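# Thread strap through buckle and leave it latched

## Task

Pass the loose end of the strap through the buckle, draw it until the spring-loaded end of the strap sits against its stop, then release it so the buckle alone keeps it in that position.

## Robot and tools

Robot: two arms, left_arm and right_arm, each carrying a five-finger hand (left_arm has a left hand, right_arm a right hand, mirror images). Bases in the scene frame: left_arm at (-0.002, +0.338, +0.010) m, right_arm at (-0.033, -0.296, +0.047) m, both nearly unrotated. A post stands on the floor behind the arms; nothing may leave the table.

Frame: the scene frame has its origin at table-top height between the arms, +z up, +x out over the table, left_arm toward +y. All reported positions (metres), quaternions (wxyz), targets and offset axes use it.

Hand point: a point fixed to the palm, about 0.05 m in front of it and 0.15 m from the wrist mount along the fingers. Its +z runs along straight fingers, +y comes out of the palm, +x crosses the palm away from the thumb on the right hand and toward the thumb on the left hand. Straight fingertips reach 0.06-0.07 m past the point and lie about 0.06 m behind it (-y). A wrist bracket on the little-finger side can strike objects.

The row (28 numbers, all in [-1, 1]), always containing both arms: left dx, dy, dz, rx, ry, rz; left little, ring, middle, index, thumb_bend, thumb_turn; left force_limit, speed; then the same 14 for the right arm. Pose numbers are offsets, not poses: they count from that arm's Hand target at the start of the action (or call), along scene axes, with 1.0 = 0.6 m for dx/dy/dz and 1.0 = 180 degrees for the rotation vector rx, ry, rz (the arm rotates about its Hand target position). Send six zeros to leave an arm's pose alone. Finger numbers are absolute targets: -1 open/straight, +1 closed; thumb_turn -1 beside the palm, +1 opposite the fingers. force_limit maps -1..+1 to about 0..10 N (0..15 N for the two thumb motors); speed rises linearly to full at +0.48. There is no 'no change' value for a hand: repeat the last hand numbers you sent (or, before any were sent, hand_measured plus hand_force_limit and hand_speed). For a soft grip close at speed -0.94 or below. Closed thumb and fingers grip items 0.035-0.065 m thick; thumb tip against index pad can pinch light items.

Tools:
- execute_actions(actions, cameras): actions is a list of actions; each action is up to 15 rows, one per 1/30 s step, the last row held to step 15. Every row of an action counts from the same start pose. Repeating an offset in a new action moves further. An empty list returns camera images and full state.
- move(target, speed, blend, blocking, cameras): target is one 28-number row or a list of up to 15 rows; each arm's offsets count from its Hand target at the move's start, not from the previous row. Straight-line paths, speed in m/s (0.002 to 4.3, default 0.25; turns up to twice that in rad/s), all paths capped at 10 s. blend (m) rounds corners; 0 stops at each target. Hand numbers of the first row are sent at the start, later rows' on arrival. It does not avoid obstacles or the other arm. blocking=false returns after about 0.5 s while it runs.
- wait(seconds, cameras): 0-3600 s, sends nothing new; returns early if a running move ends.
- stop(cameras): brakes a running move.
- zoom_image(camera, region): region [x0, y0, x1, y1] pixels, at most 504 x 504, from the newest image of cam_high, cam_low, cam_left_wrist or cam_right_wrist (each 896x504).
- show_instructions(): shows the reference images.
- finished_scene(scene): ends the scene for good; the strap must stay latched without the robot.

Results: end_effector_position and end_effector_quat_wxyz per arm; Hand target (last commanded pose after clipping, base for the next offsets); joint positions, velocities and torques (torques 3 and 4 wrap at ±28 N m); hand_measured, hand_stopped_by (moving, target, force, stalled, fault) and hand_load_n, in the finger order above. A lost grip shows as hand_load_n near 0. Move results add a 'move:' line: done, off_target, moving, held or fault, plus limits (paced = pose clipped, held = steps withheld). Action results also list positions at some steps. Possible MOTOR HOT and OVER-TEMPERATURE FAULT lines.

Behaviour to expect: arms follow loosely; resting 1-3 cm (sometimes 5 cm) low or short is normal and not contact. Orientation is clipped to 40 degrees from measured each step. If an arm sits short, a new execute_actions call (even zeros) re-requests the target, or send the gap as an offset. To end a push, command back past the hand point. Fingers lock once they reach their target or force_limit; to squeeze harder raise force_limit and send a more-closed target; to loosen send a more-open one.

Avoid: drops of any height, releasing moving parts, fast hits or hard pressing, striking the post or table, the two hands touching or gripping each other, overloading fingers, holding stretched or pushing poses long enough to overheat motors (100 °C drops the arm for 30-60 s), and moving the wrist near its own base where the arm can swing.

Each tool is called after "Request:" as a command line: name --argument value for each argument, lists and objects as JSON in quotes; but a table of rows of numbers goes row by row, as --pt "numbers of a row", without its own name.

Reference images:

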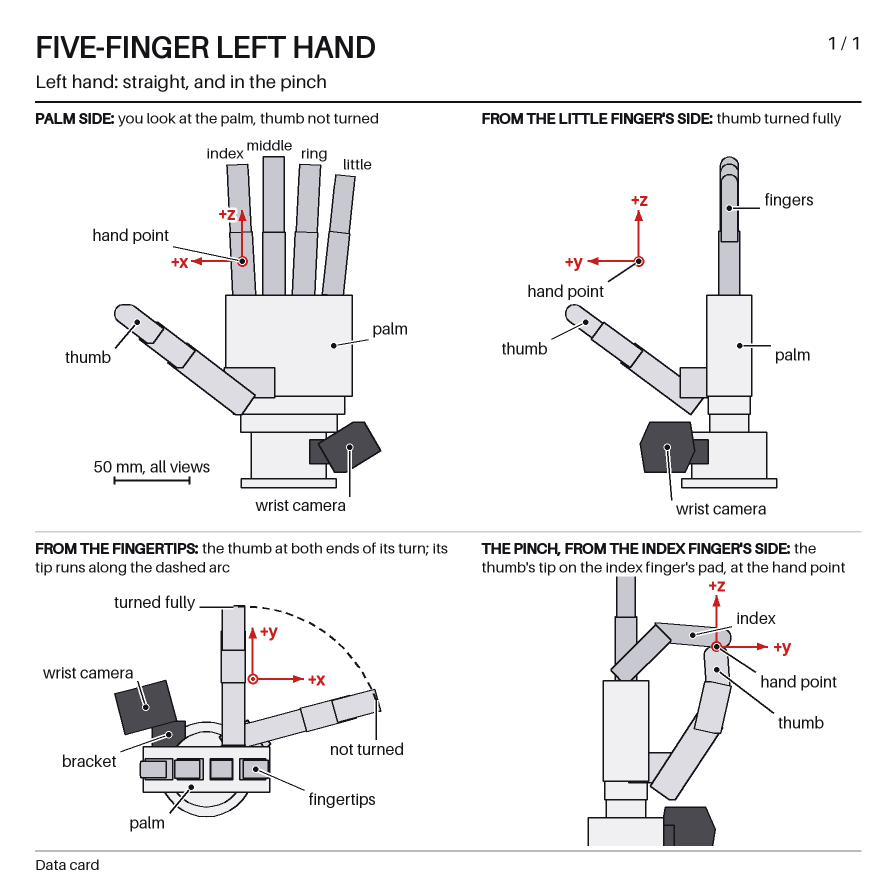

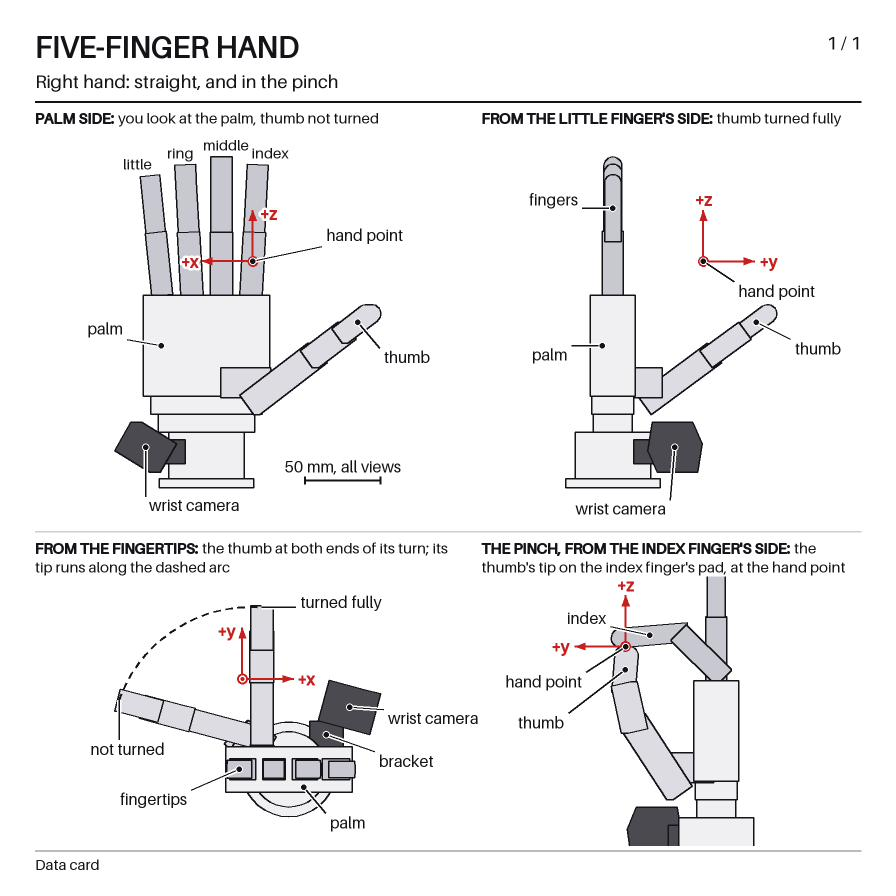

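## Session

Request:
execute_actions --actions '[]'

Scene clock: 0.00 s.
left_arm: end_effector_position=(+0.2209, +0.1578, +0.1542) hand_measured=(-1.000, -1.000, -1.000, -1.000, -1.000, -1.000) hand_load_n=(+0.0, +0.0, +0.0, -0.5, +0.0, +0.0) hand_stopped_by=(target, target, target, target, target, target) hand_force_limit=0.00 hand_speed=-0.80 end_effector_quat_wxyz=(-0.096, -0.289, +0.886, -0.350) | right_arm: end_effector_position=(+0.6042, +0.0068, +0.3711) hand_measured=(-1.000, -1.000, -1.000, -1.000, -1.000, -1.000) hand_load_n=(+0.0, +0.0, +0.0, +0.0, +0.0, +0.0) hand_stopped_by=(target, target, target, target, target, target) hand_force_limit=0.00 hand_speed=-0.80 end_effector_quat_wxyz=(+0.364, +0.035, +0.889, -0.274)
Joint positions: left_arm=[-0.237 1.077 0.773 -1.004 0.703 0.596] | right_arm=[0.646 1.832 1.927 -1.33 0.903 2.117]
Joint velocities: within noise
Joint torques (N m): no reading
Heat: left arm: hottest elbow 26 °C; right arm: hottest wrist pitch 27 °C.
Hand target: left_arm +0.2323, +0.1538, +0.1686; -0.080, -0.281, +0.884, -0.364 | right_arm +0.6083, +0.0093, +0.3858; +0.376, +0.044, +0.886, -0.266

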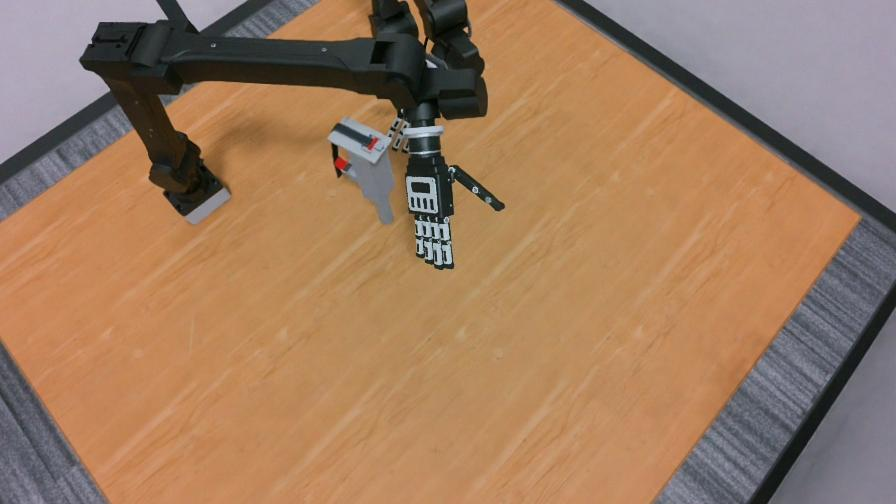

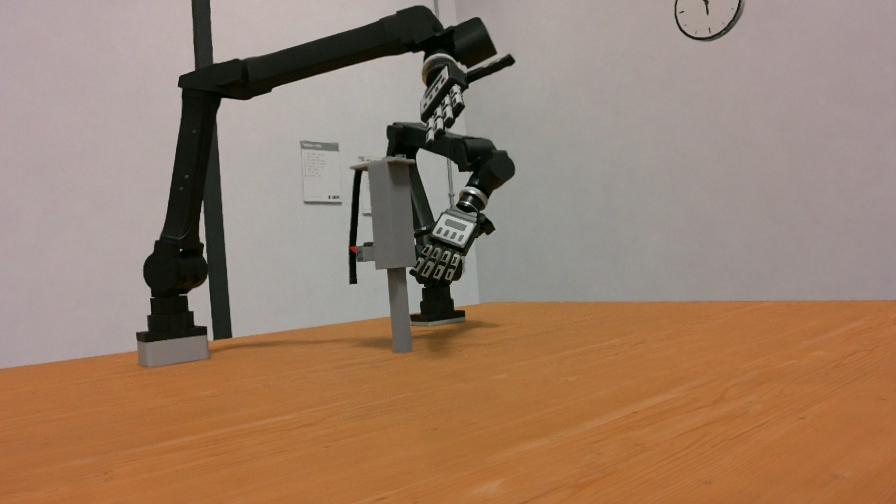

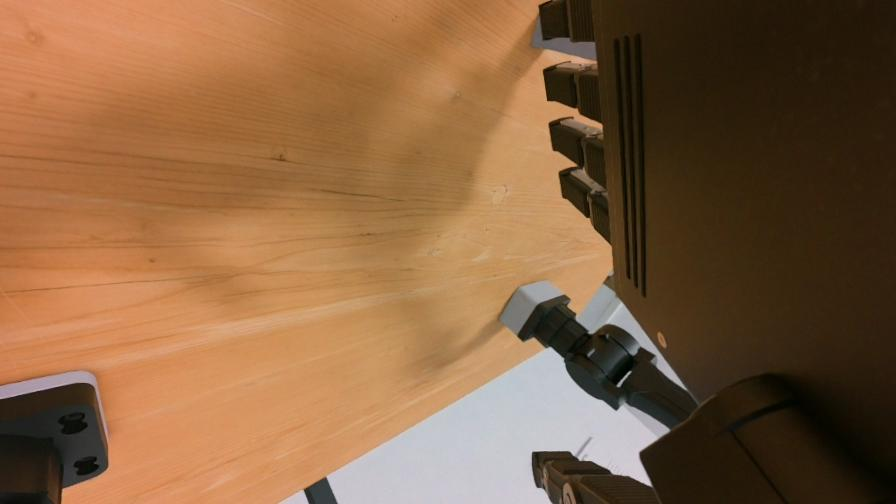

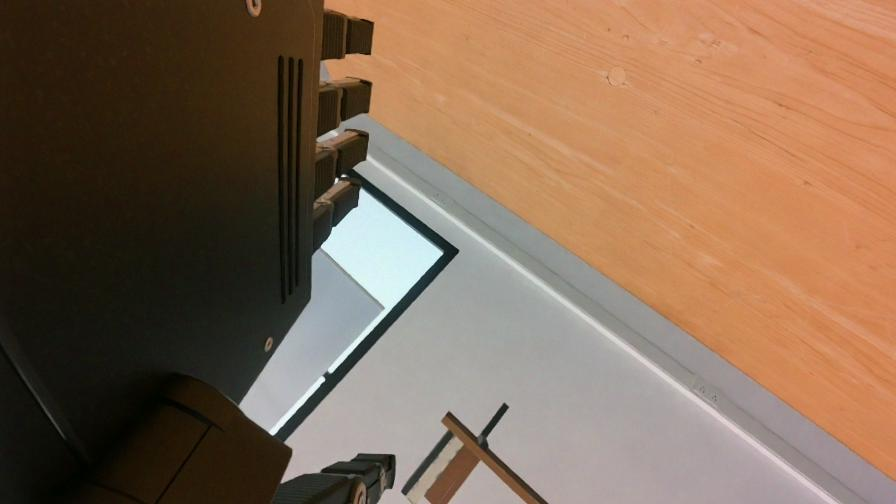

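Request:
zoom_image --camera "cam_high" --region '[300, 90, 440, 240]'

Request:
zoom_image --camera "cam_low" --region '[300, 130, 500, 370]'

Scaled by 3.360.

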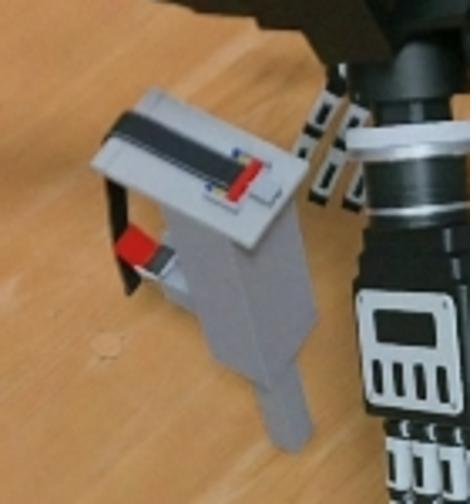

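Scaled by 2.100.

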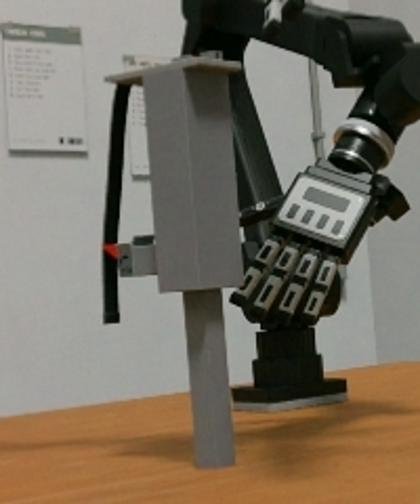

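Request:
move --target '[0,0,0,0,0,0,-1,-1,-1,-1,-1,-1,0,-0.8,0.033,-0.918,0,0,0,-0.2556,-1,-1,-1,-1,-1,-1,0,-0.8]' --cameras '["cam_high","cam_low"]'

Scene clock: 53.00 s.
left_arm: end_effector_position=(+0.2209, +0.1578, +0.1542) hand_measured=(-1.000, -1.000, -1.000, -1.000, -1.000, -1.000) hand_load_n=(+0.0, +0.0, +0.0, +0.0, +0.0, +0.0) hand_stopped_by=(target, target, target, target, target, target) hand_force_limit=0.00 hand_speed=-0.80 end_effector_quat_wxyz=(-0.096, -0.289, +0.886, -0.350) | right_arm: end_effector_position=(+0.6171, -0.5364, +0.3689) hand_measured=(-1.000, -1.000, -1.000, -1.000, -1.000, -1.000) hand_load_n=(+0.0, +0.0, +0.0, +0.0, +0.0, -0.5) hand_stopped_by=(target, target, target, target, target, target) hand_force_limit=0.00 hand_speed=-0.80 end_effector_quat_wxyz=(+0.231, +0.383, +0.803, -0.393)
Joint positions: left_arm=[-0.237 1.077 0.773 -1.004 0.703 0.596] | right_arm=[-0.147 1.795 1.867 -1.311 0.906 2.135]
Joint torques (N m): left_arm=[-0.62 -5.48 11.08 0.36 0.49 -0.1] | right_arm=[0.85 -13.57 12.96 0.13 0.68 -0.12]
Heat: left arm: hottest elbow 30 °C; right arm: hottest shoulder 28 °C.
Hand target: left_arm +0.2323, +0.1538, +0.1686; -0.080, -0.281, +0.884, -0.364 | right_arm +0.6281, -0.5415, +0.3858; +0.242, +0.387, +0.798, -0.392
Off the commanded pose: left_arm 0.019 m, 3 deg | right_arm 0.021 m, 1 deg.
move: off_target (right_arm)

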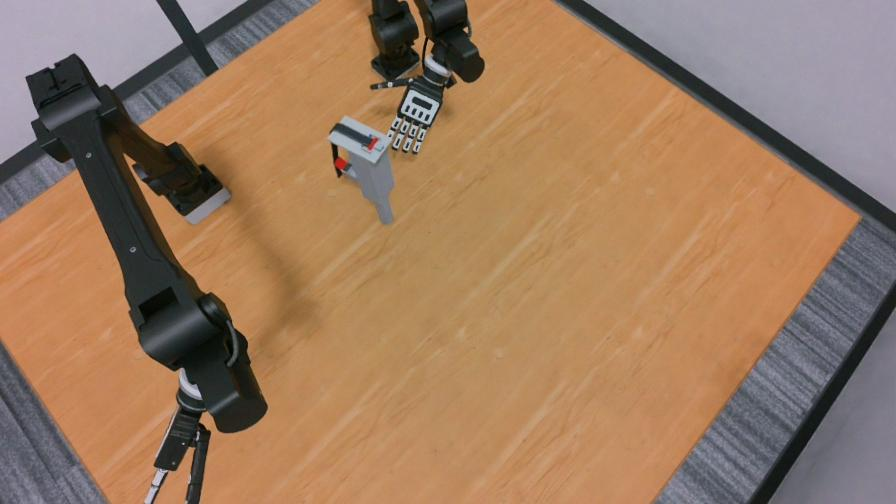

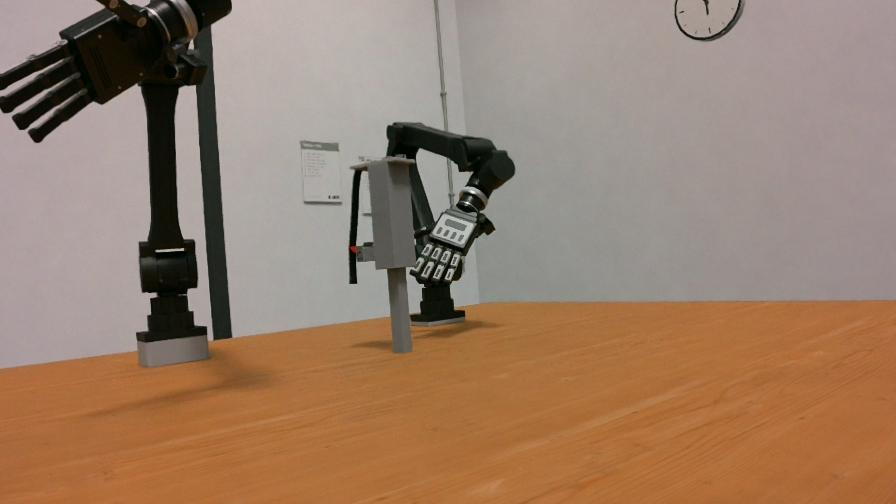

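Request:
zoom_image --camera "cam_high" --region '[310, 100, 410, 190]'

Request:
zoom_image --camera "cam_low" --region '[320, 140, 450, 300]'

Scaled by 5.040.

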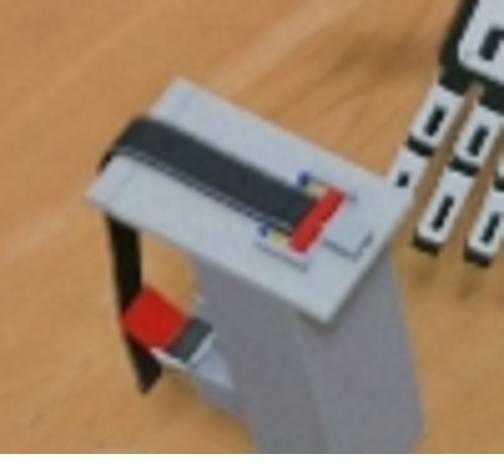

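Scaled by 3.150.

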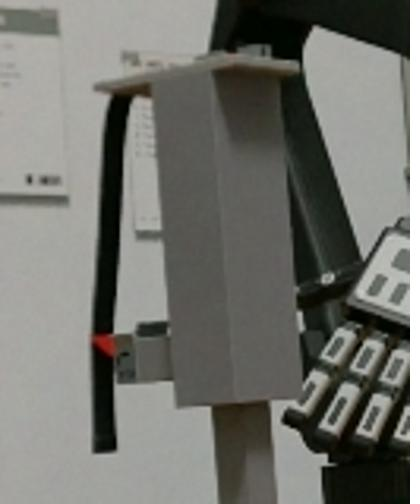

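Request:
move --pt "-0.187 -0.04 0.136 0 0 0 -1 -1 -1 -1 -1 -1 0 -0.8 0 0 0 0 0 0 -1 -1 -1 -1 -1 -1 0 -0.8" --pt "-0.187 -0.04 0.136 0.163 -0.594 -0.0932 -1 -1 -1 -1 -1 -1 0 -0.8 0 0 0 0 0 0 -1 -1 -1 -1 -1 -1 0 -0.8" --pt "-0.124 -0.201 0.142 0.163 -0.594 -0.0932 -1 -1 -1 -1 -1 -1 0 -0.8 0 0 0 0 0 0 -1 -1 -1 -1 -1 -1 0 -0.8" --cameras '["all"]' --blend 0.02

Scene clock: 86.73 s.
left_arm: end_effector_position=(+0.1568, +0.0351, +0.2468) hand_measured=(-1.000, -1.000, -1.000, -1.000, -1.000, -1.000) hand_load_n=(+0.0, +0.0, +0.0, +0.0, +0.0, +0.0) hand_stopped_by=(target, target, target, target, target, target) hand_force_limit=0.00 hand_speed=-0.80 end_effector_quat_wxyz=(+0.667, +0.231, +0.674, -0.218) | right_arm: end_effector_position=(+0.6167, -0.5374, +0.3689) hand_measured=(-1.000, -1.000, -1.000, -1.000, -1.000, -1.000) hand_load_n=(+0.0, +0.0, +0.0, +0.0, -0.5, +0.0) hand_stopped_by=(target, target, target, target, target, target) hand_force_limit=0.00 hand_speed=-0.80 end_effector_quat_wxyz=(+0.231, +0.383, +0.803, -0.394)
Joint positions: left_arm=[-1.692 0.881 0.351 0.498 -1.058 1.556] | right_arm=[-0.149 1.795 1.867 -1.311 0.906 2.135]
Joint torques (N m): left_arm=[0.09 -2.55 9.07 1.74 0.02 0.04] | right_arm=[0.91 -13.57 12.96 0.12 0.68 -0.12]
Heat: left arm: hottest elbow 31 °C; right arm: hottest elbow 32 °C.
Hand target: left_arm +0.1579, +0.0332, +0.2538; +0.671, +0.223, +0.671, -0.224 | right_arm +0.6281, -0.5415, +0.3858; +0.242, +0.387, +0.798, -0.392
Off the commanded pose: left_arm 0.007 m, 1 deg | right_arm 0.021 m, 1 deg.
move: done
cam_left_wrist: T_world_to_cam=[[-0.56239, -0.76524, -0.31325, 0.19657], [-0.22414, 0.50573, -0.83307, 0.22841], [0.79592, -0.3983, -0.45593, 0.11606]] pos_world=[0.06937, 0.08114, 0.30477]
cam_right_wrist: T_world_to_cam=[[0.64331, 0.45709, -0.61418, 0.07902], [0.65945, 0.07672, 0.74782, -0.6314], [0.38894, -0.8861, -0.25208, -0.50565]] pos_world=[0.56221, -0.43574, 0.39325]

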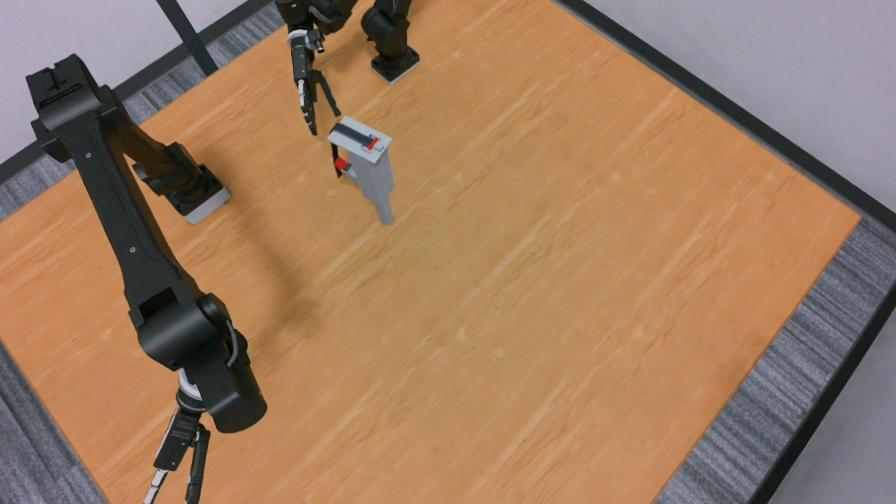

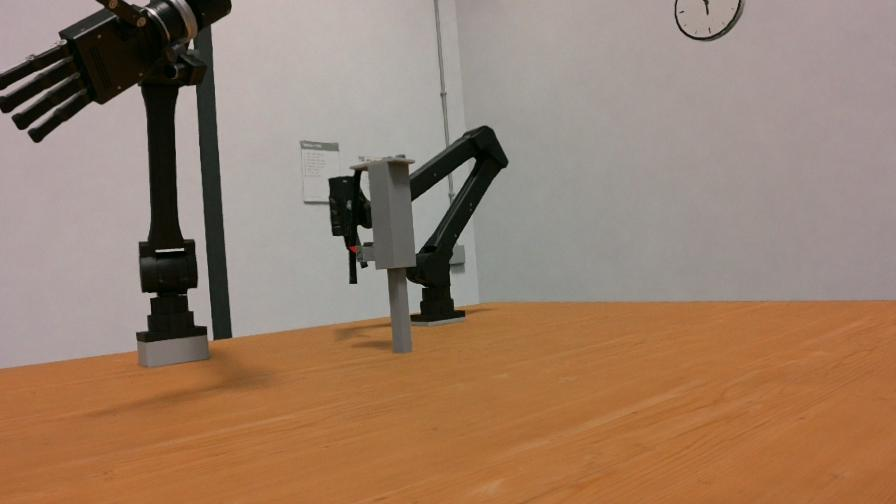

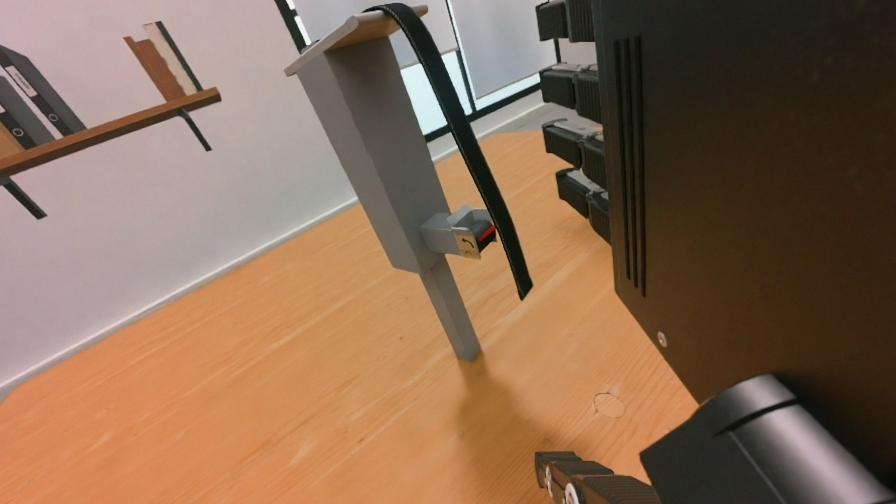

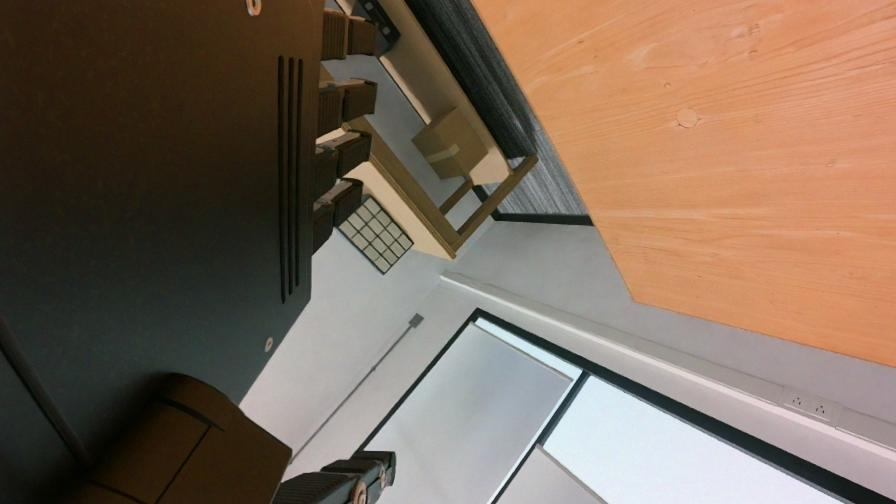

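Request:
zoom_image --camera "cam_left_wrist" --region '[400, 180, 560, 310]'

Request:
zoom_image --camera "cam_left_wrist" --region '[270, 0, 550, 310]'

Scaled by 3.150.

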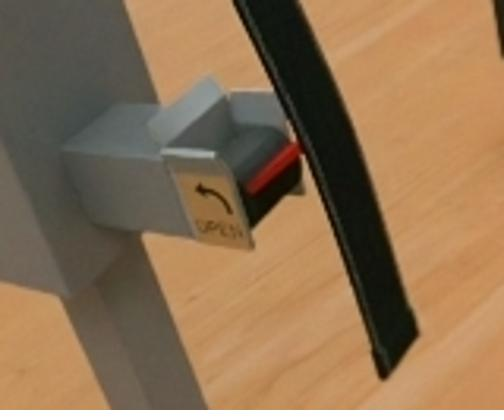

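Scaled by 1.626.

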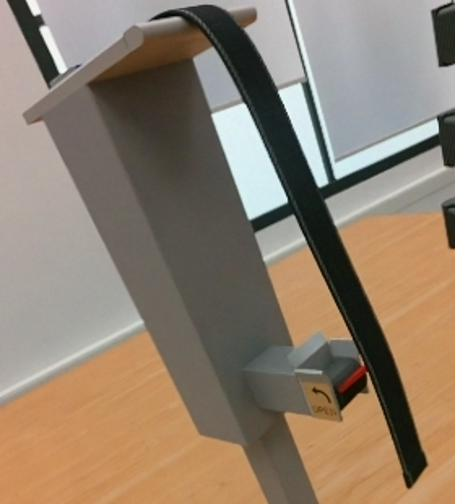

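Request:
zoom_image --camera "cam_left_wrist" --region '[440, 195, 510, 270]'

Request:
zoom_image --camera "cam_high" --region '[325, 145, 365, 185]'

Request:
zoom_image --camera "cam_low" --region '[340, 225, 390, 275]'

Request:
zoom_image --camera "cam_high" --region '[320, 110, 400, 170]'

Scaled by 6.720.

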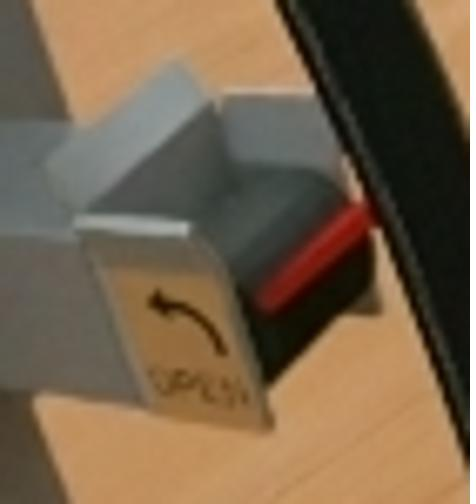

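Scaled by 12.600.

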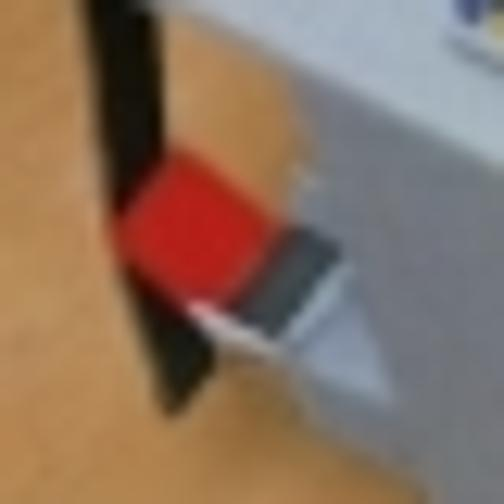

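Scaled by 10.080.

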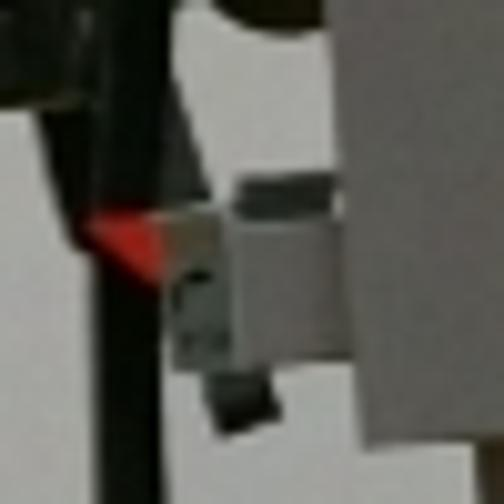

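Scaled by 6.300.

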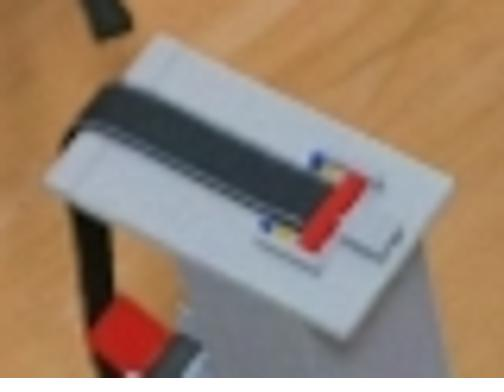

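Request:
move --target '[0.112,-0.057,-0.033,0.037,0.074,-0.083,-1,-1,-1,-1,-1,-1,0,-0.8,0,0,0,0,0,0,-1,-1,-1,-1,-1,-1,0,-0.8]' --speed 0.12 --cameras '["cam_left_wrist","cam_high"]'

Request:
zoom_image --camera "cam_left_wrist" --region '[390, 180, 510, 300]'

Scene clock: 122.43 s.
left_arm: end_effector_position=(+0.2179, +0.0128, +0.2010) hand_measured=(-1.000, -1.000, -1.000, -1.000, -1.000, -1.000) hand_load_n=(+0.0, +0.0, +0.0, +0.0, +0.0, +0.0) hand_stopped_by=(target, target, target, target, target, target) hand_force_limit=0.00 hand_speed=-0.80 end_effector_quat_wxyz=(+0.526, +0.336, +0.731, -0.278) | right_arm: end_effector_position=(+0.6167, -0.5374, +0.3689) hand_measured=(-1.000, -1.000, -1.000, -1.000, -1.000, -1.000) hand_load_n=(+0.0, +0.0, +0.0, +0.0, +0.0, -0.5) hand_stopped_by=(target, target, target, target, target, target) hand_force_limit=0.00 hand_speed=-0.80 end_effector_quat_wxyz=(+0.231, +0.383, +0.803, -0.394)
Joint positions: left_arm=[-1.263 0.804 0.411 0.077 -0.341 1.406] | right_arm=[-0.149 1.795 1.867 -1.311 0.906 2.135]
Joint torques (N m): left_arm=[0.09 -2.43 14.57 0.96 -0.05 -0.16] | right_arm=[0.91 -13.57 12.96 0.12 0.68 -0.12]
Heat: left arm: hottest elbow 30 °C; right arm: hottest elbow 34 °C.
Hand target: left_arm +0.2251, -0.0010, +0.2340; +0.540, +0.319, +0.721, -0.294 | right_arm +0.6281, -0.5415, +0.3858; +0.242, +0.387, +0.798, -0.392
Off the commanded pose: left_arm 0.037 m, 3 deg | right_arm 0.021 m, 1 deg.
move: off_target (left_arm)
cam_left_wrist: T_world_to_cam=[[-0.80333, -0.5448, -0.24053, 0.23452], [-0.25958, 0.68382, -0.68192, 0.19031], [0.53599, -0.48537, -0.69075, 0.14262]] pos_world=[0.16136, 0.06685, 0.2847]
Images, in order (width x height): cam_high 896x504, cam_left_wrist 896x504.

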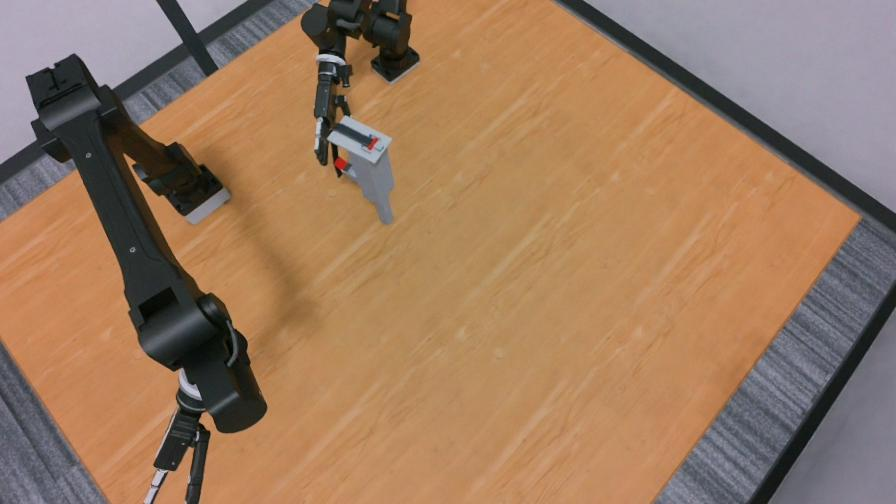

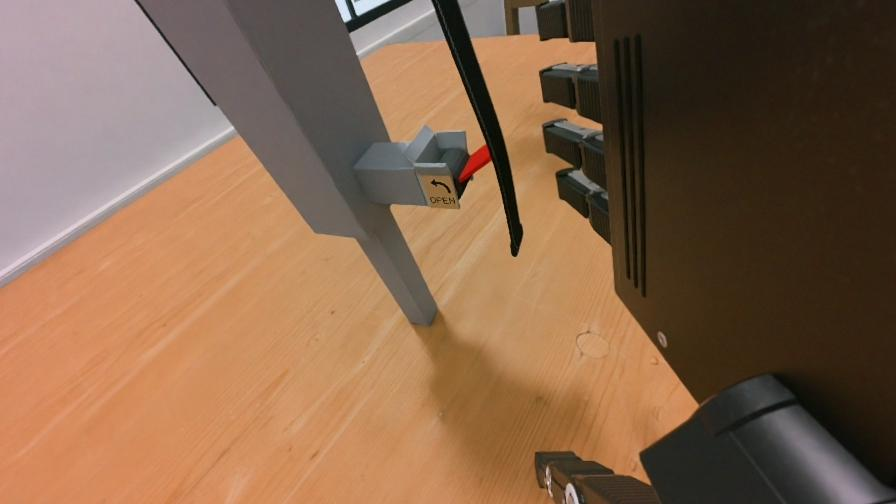

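Scaled by 4.200.

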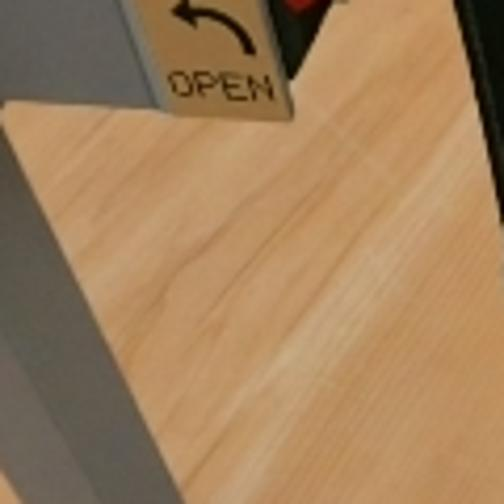

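Request:
zoom_image --camera "cam_left_wrist" --region '[400, 110, 500, 220]'

Scaled by 4.582.

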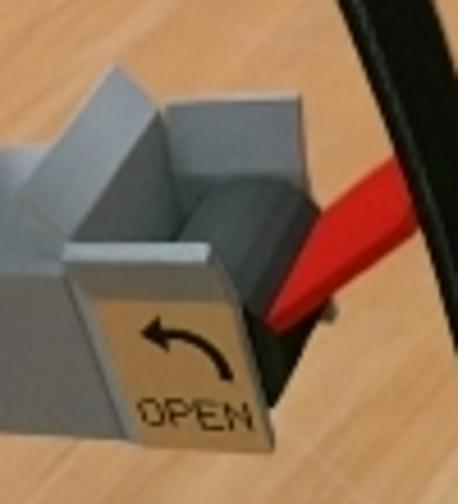

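Request:
move --pt "-0.083 0.167 0.083 0 0 0 -1 -1 -1 -1 -1 -1 0 -0.8 0 0 0 0 0 0 -1 -1 -1 -1 -1 -1 0 -0.8" --pt "0.041 0.285 0.143 -0.076 -0.043 -0.211 -1 -1 -1 -1 -1 -1 0 -0.8 0 0 0 0 0 0 -1 -1 -1 -1 -1 -1 0 -0.8" --speed 0.2 --cameras '["cam_left_wrist","cam_high"]' --blend 0.02

Scene clock: 193.60 s.
left_arm: end_effector_position=(+0.2421, +0.1682, +0.2889) hand_measured=(-1.000, -1.000, -1.000, -1.000, -1.000, -1.000) hand_load_n=(+0.0, +0.0, +0.0, +0.0, +0.0, +0.0) hand_stopped_by=(target, target, target, target, target, target) hand_force_limit=0.00 hand_speed=-0.80 end_effector_quat_wxyz=(+0.498, +0.442, +0.552, -0.501) | right_arm: end_effector_position=(+0.6167, -0.5374, +0.3689) hand_measured=(-1.000, -1.000, -1.000, -1.000, -1.000, -1.000) hand_load_n=(+0.0, +0.0, +0.0, +0.0, +0.0, -0.5) hand_stopped_by=(target, target, target, target, target, target) hand_force_limit=0.00 hand_speed=-0.80 end_effector_quat_wxyz=(+0.231, +0.383, +0.803, -0.394)
Joint positions: left_arm=[0.118 0.479 0.411 -0.24 1.57 1.766] | right_arm=[-0.149 1.795 1.867 -1.311 0.906 2.135]
Joint torques (N m): left_arm=[0.09 0.44 14.2 1.4 0.44 0.03] | right_arm=[0.91 -13.51 12.96 0.12 0.68 -0.12]
Heat: left arm: hottest elbow 32 °C; right arm: hottest elbow 36 °C.
Hand target: left_arm +0.2497, +0.1700, +0.3198; +0.496, +0.489, +0.501, -0.514 | right_arm +0.6281, -0.5415, +0.3858; +0.242, +0.387, +0.798, -0.392
Off the commanded pose: left_arm 0.032 m, 8 deg | right_arm 0.021 m, 1 deg.
joint sent to its limit (left arm) — joint 5 (wrist yaw), upper limit. The joint targets are off in position and orientation.
move: off_target (left_arm)
cam_left_wrist: T_world_to_cam=[[-0.9741, -0.12117, -0.19089, 0.31558], [0.1097, 0.48494, -0.86764, 0.14789], [0.1977, -0.86611, -0.45909, 0.34487]] pos_world=[0.223, 0.26521, 0.34688]
Images, in order (width x height): cam_high 896x504, cam_left_wrist 896x504.

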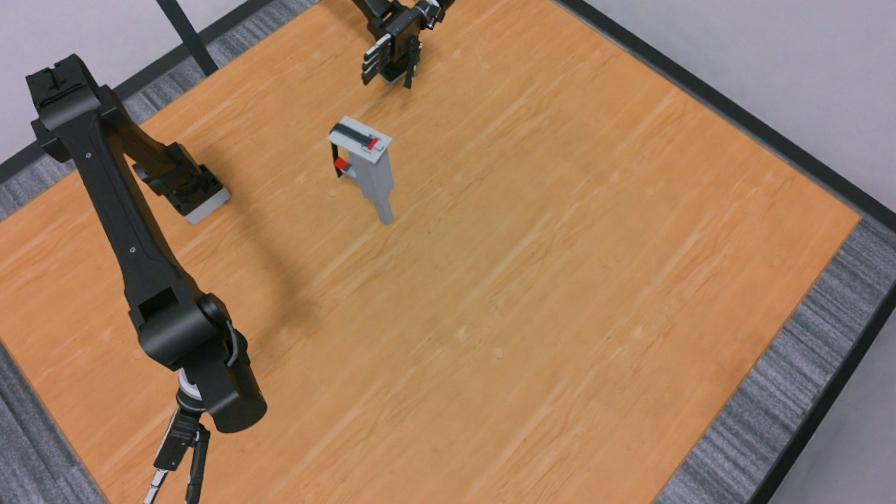

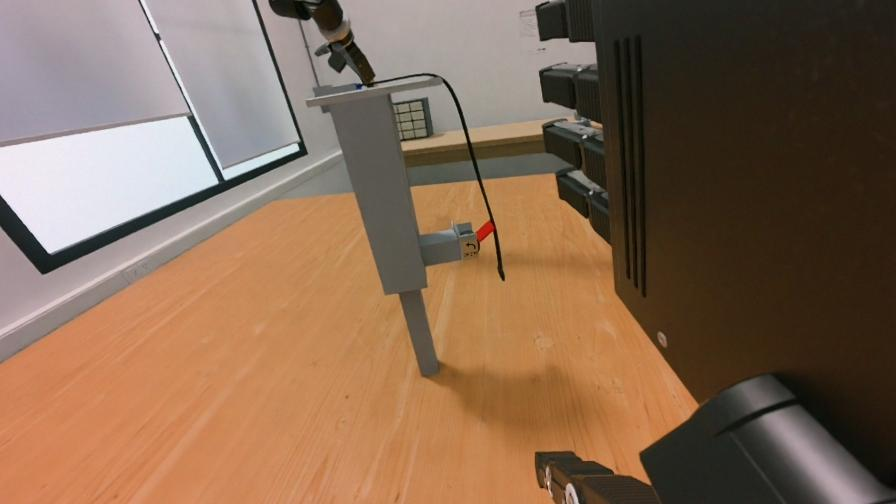

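Request:
zoom_image --camera "cam_left_wrist" --region '[400, 190, 530, 300]'

Request:
zoom_image --camera "cam_left_wrist" --region '[290, 50, 530, 300]'

Scaled by 3.877.

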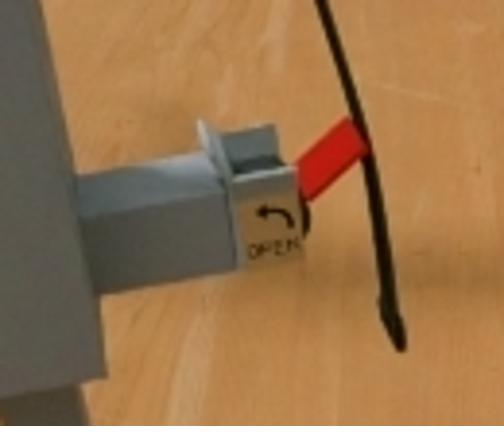

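Scaled by 2.016.

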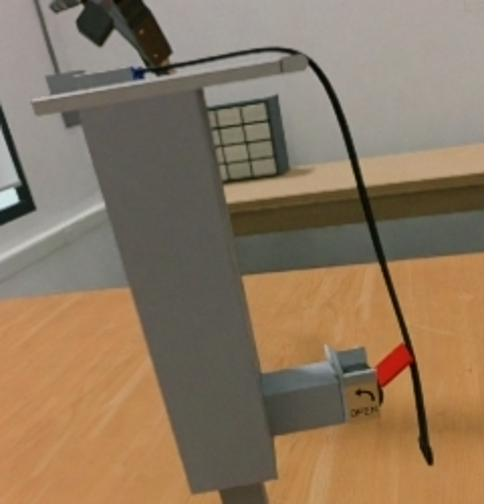

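Request:
move --target '[0,0,0,0.0053,0.0268,0.0357,-1,-1,-1,-1,-1,-1,0,-0.8,-0.38,0.4025,-0.06,0.038,-0.281,0.461,-1,-1,-1,-1,-1,-1,0,-0.8]' --speed 0.4 --cameras '["cam_high"]'

Scene clock: 217.90 s.
left_arm: end_effector_position=(+0.2415, +0.1682, +0.2903) hand_measured=(-1.000, -1.000, -1.000, -1.000, -1.000, -1.000) hand_load_n=(+0.0, +0.0, +0.0, +0.0, +0.0, +0.0) hand_stopped_by=(target, target, target, target, target, target) hand_force_limit=0.00 hand_speed=-0.80 end_effector_quat_wxyz=(+0.486, +0.428, +0.563, -0.514) | right_arm: end_effector_position=(+0.4022, -0.2934, +0.3514) hand_measured=(-1.000, -1.000, -1.000, -1.000, -1.000, -1.000) hand_load_n=(+0.0, +0.0, +0.0, +0.0, -0.5, +0.0) hand_stopped_by=(target, target, target, target, target, target) hand_force_limit=0.00 hand_speed=-0.80 end_effector_quat_wxyz=(+0.699, -0.100, +0.703, +0.086)
Joint positions: left_arm=[0.118 0.483 0.421 -0.24 1.57 1.71] | right_arm=[-0.368 1.057 0.454 0.594 -0.646 1.546]
Joint torques (N m): left_arm=[0.21 0.44 14.49 0.8 0.16 -0.15] | right_arm=[-0.03 -3.84 7.21 2.5 -0.28 0.17]
Heat: left arm: hottest elbow 33 °C; right arm: hottest elbow 36 °C.
Hand target: left_arm +0.2497, +0.1700, +0.3198; +0.498, +0.442, +0.553, -0.501 | right_arm +0.4001, -0.3000, +0.3498; +0.702, -0.090, +0.701, +0.089
Off the commanded pose: left_arm 0.031 m, 3 deg | right_arm 0.007 m, 1 deg.
move: off_target (left_arm)

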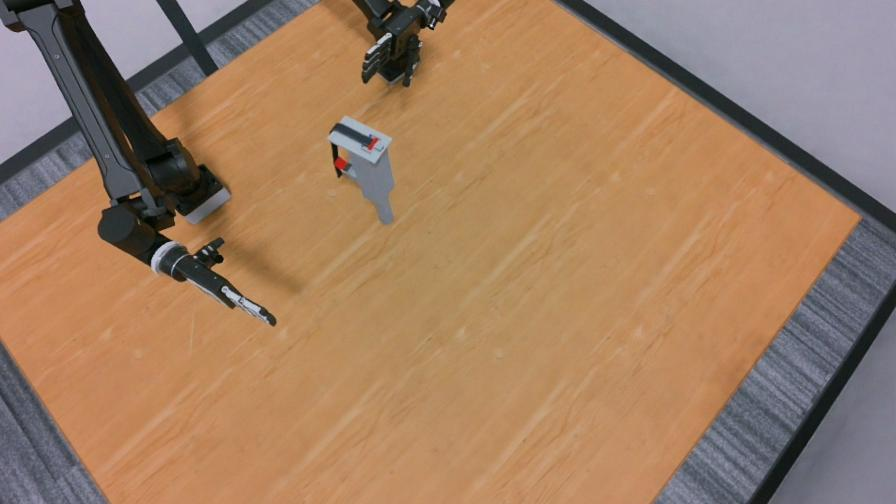

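Request:
move --pt "0.065 0.421 0 0 0 0.278 -1 -1 -1 -1 -1 -1 0 -0.8 0 0 0 -0.484 -0.125 0 -1 -1 -1 -1 -1 -1 0 -0.8" --pt "0.065 0.421 0 0 0 0.278 -1 -1 -1 -1 -1 -1 0 -0.8 0 0 0 -0.968 -0.25 0 -1 -1 -1 -1 -1 -1 0 -0.8" --speed 0.4 --blend 0.03 --cameras '["cam_high","cam_right_wrist"]'

Scene clock: 242.77 s.
left_arm: end_effector_position=(+0.2833, +0.4144, +0.2904) hand_measured=(-1.000, -1.000, -1.000, -1.000, -1.000, -1.000) hand_load_n=(+0.0, +0.0, +0.0, +0.0, +0.0, +0.0) hand_stopped_by=(target, target, target, target, target, target) hand_force_limit=0.00 hand_speed=-0.80 end_effector_quat_wxyz=(+0.654, +0.141, +0.693, -0.270) | right_arm: end_effector_position=(+0.4019, -0.3012, +0.3451) hand_measured=(-1.000, -1.000, -1.000, -1.000, -1.000, -1.000) hand_load_n=(+0.0, +0.0, +0.0, +0.0, +0.0, +0.0) hand_stopped_by=(target, target, target, target, target, target) hand_force_limit=0.00 hand_speed=-0.80 end_effector_quat_wxyz=(-0.098, +0.712, +0.079, +0.691)
Joint positions: left_arm=[0.992 0.479 0.421 -0.228 1.572 1.665] | right_arm=[0.034 0.746 0.483 0.235 -0.234 -1.546]
Joint torques (N m): left_arm=[0.09 0.56 14.05 1.4 0.01 0] | right_arm=[2.26 -2.67 8.34 2.7 0.17 -0.23]
Heat: left arm: hottest elbow 33 °C; right arm: hottest elbow 33 °C.
Hand target: left_arm +0.2887, +0.4226, +0.3198; +0.663, +0.167, +0.688, -0.243 | right_arm +0.4001, -0.3000, +0.3498; -0.089, +0.702, +0.089, +0.701
Off the commanded pose: left_arm 0.031 m, 4 deg | right_arm 0.005 m, 2 deg.
move: off_target (left_arm)
cam_right_wrist: T_world_to_cam=[[0.28145, -0.93961, 0.19472, -0.45986], [-0.41358, -0.30189, -0.85896, 0.38168], [0.86587, 0.16122, -0.47357, -0.01856]] pos_world=[0.30335, -0.31387, 0.40861]

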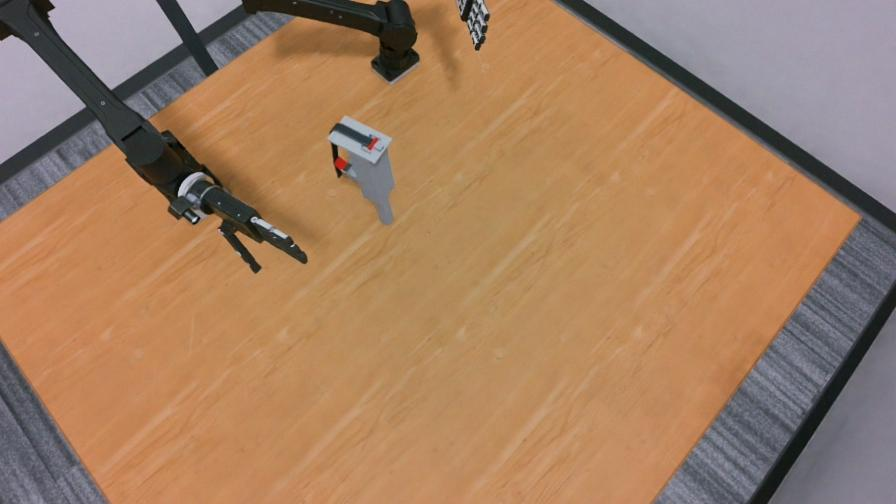

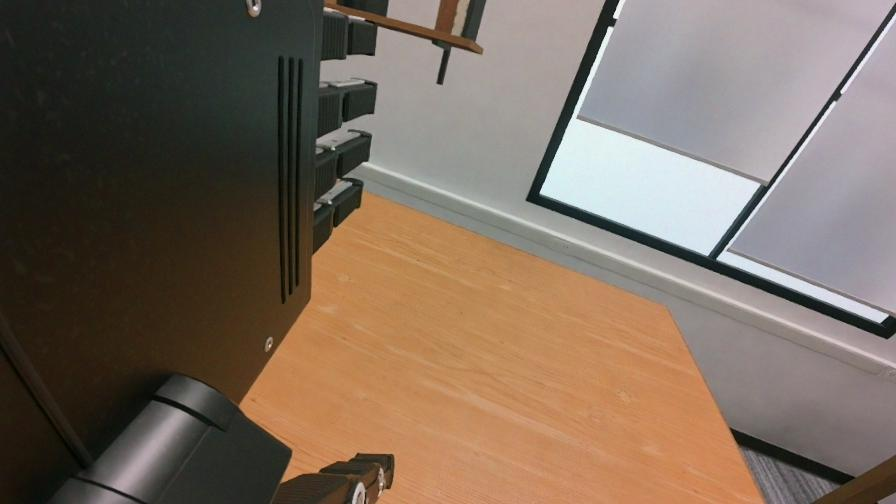

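Request:
move --target '[0,0,0,0,0,0,-1,-1,-1,-1,-1,-1,0,-0.8,-0.467,0.367,-0.12,0,0,0,-1,-1,-1,-0.1,-0.4,1,0,0]' --speed 0.2 --cameras '["cam_high","cam_low","cam_right_wrist"]'

Scene clock: 249.07 s.
left_arm: end_effector_position=(+0.2833, +0.4144, +0.2904) hand_measured=(-1.000, -1.000, -1.000, -1.000, -1.000, -1.000) hand_load_n=(+0.0, +0.0, +0.0, +0.0, +0.0, +0.0) hand_stopped_by=(target, target, target, target, target, target) hand_force_limit=0.00 hand_speed=-0.80 end_effector_quat_wxyz=(+0.654, +0.141, +0.693, -0.270) | right_arm: end_effector_position=(+0.1251, -0.0942, +0.2597) hand_measured=(-1.000, -1.000, -1.000, -0.100, -0.400, +1.000) hand_load_n=(+0.0, +0.0, +0.0, +0.0, +0.0, +0.0) hand_stopped_by=(target, target, target, target, target, target) hand_force_limit=0.00 hand_speed=0.00 end_effector_quat_wxyz=(-0.058, +0.700, +0.120, +0.701)
Joint positions: left_arm=[0.992 0.479 0.421 -0.228 1.572 1.665] | right_arm=[1.798 0.849 0.292 0.321 1.529 -1.422]
Joint torques (N m): left_arm=[0.03 0.44 14.06 1.36 0 0] | right_arm=[2.32 -1.14 11.66 1.76 0.47 0.1]
Heat: left arm: hottest elbow 33 °C; right arm: hottest elbow 32 °C.
Hand target: left_arm +0.2887, +0.4226, +0.3198; +0.663, +0.167, +0.688, -0.243 | right_arm +0.1199, -0.0798, +0.2778; -0.089, +0.702, +0.089, +0.701
Off the commanded pose: left_arm 0.031 m, 4 deg | right_arm 0.024 m, 5 deg.
move: off_target (right_arm)
cam_right_wrist: T_world_to_cam=[[0.2721, -0.91107, 0.3097, -0.19681], [-0.37344, -0.3966, -0.8386, 0.23714], [0.88685, 0.11253, -0.44814, 0.13344]] pos_world=[0.02377, -0.10027, 0.31962]

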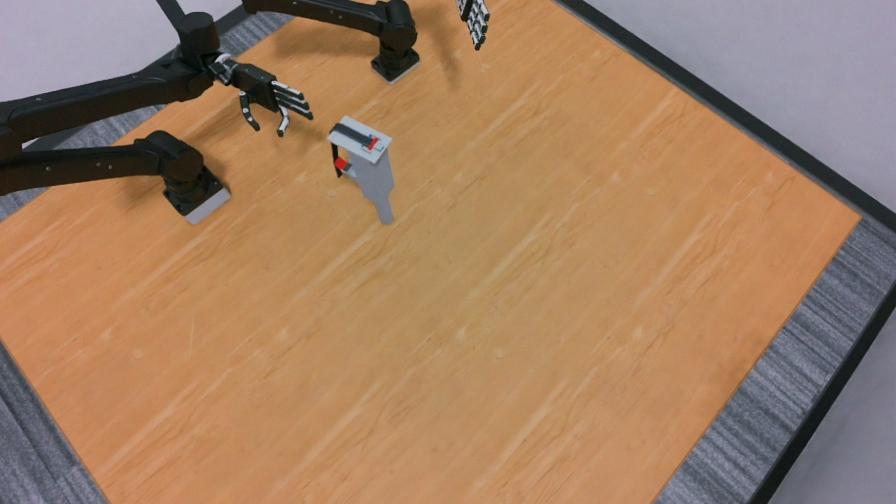

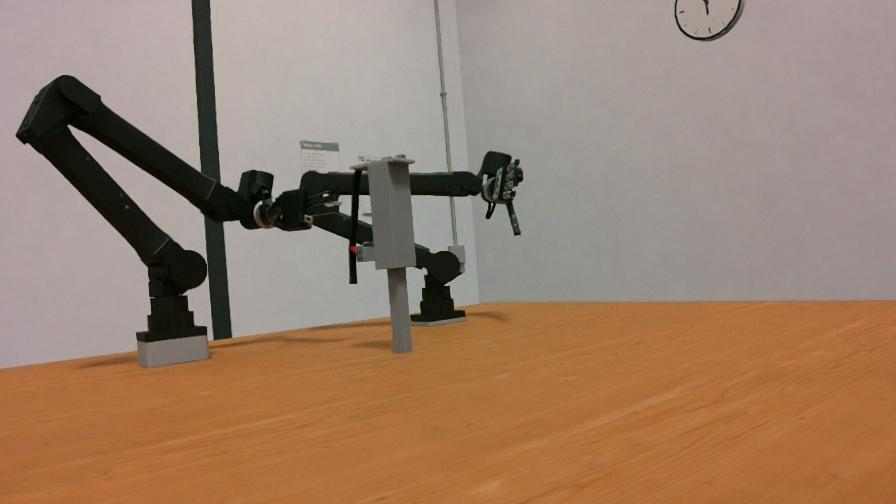

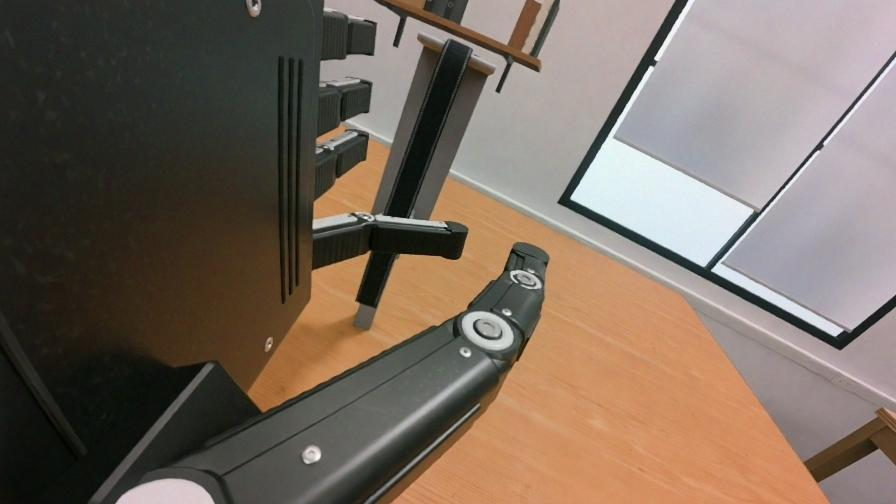

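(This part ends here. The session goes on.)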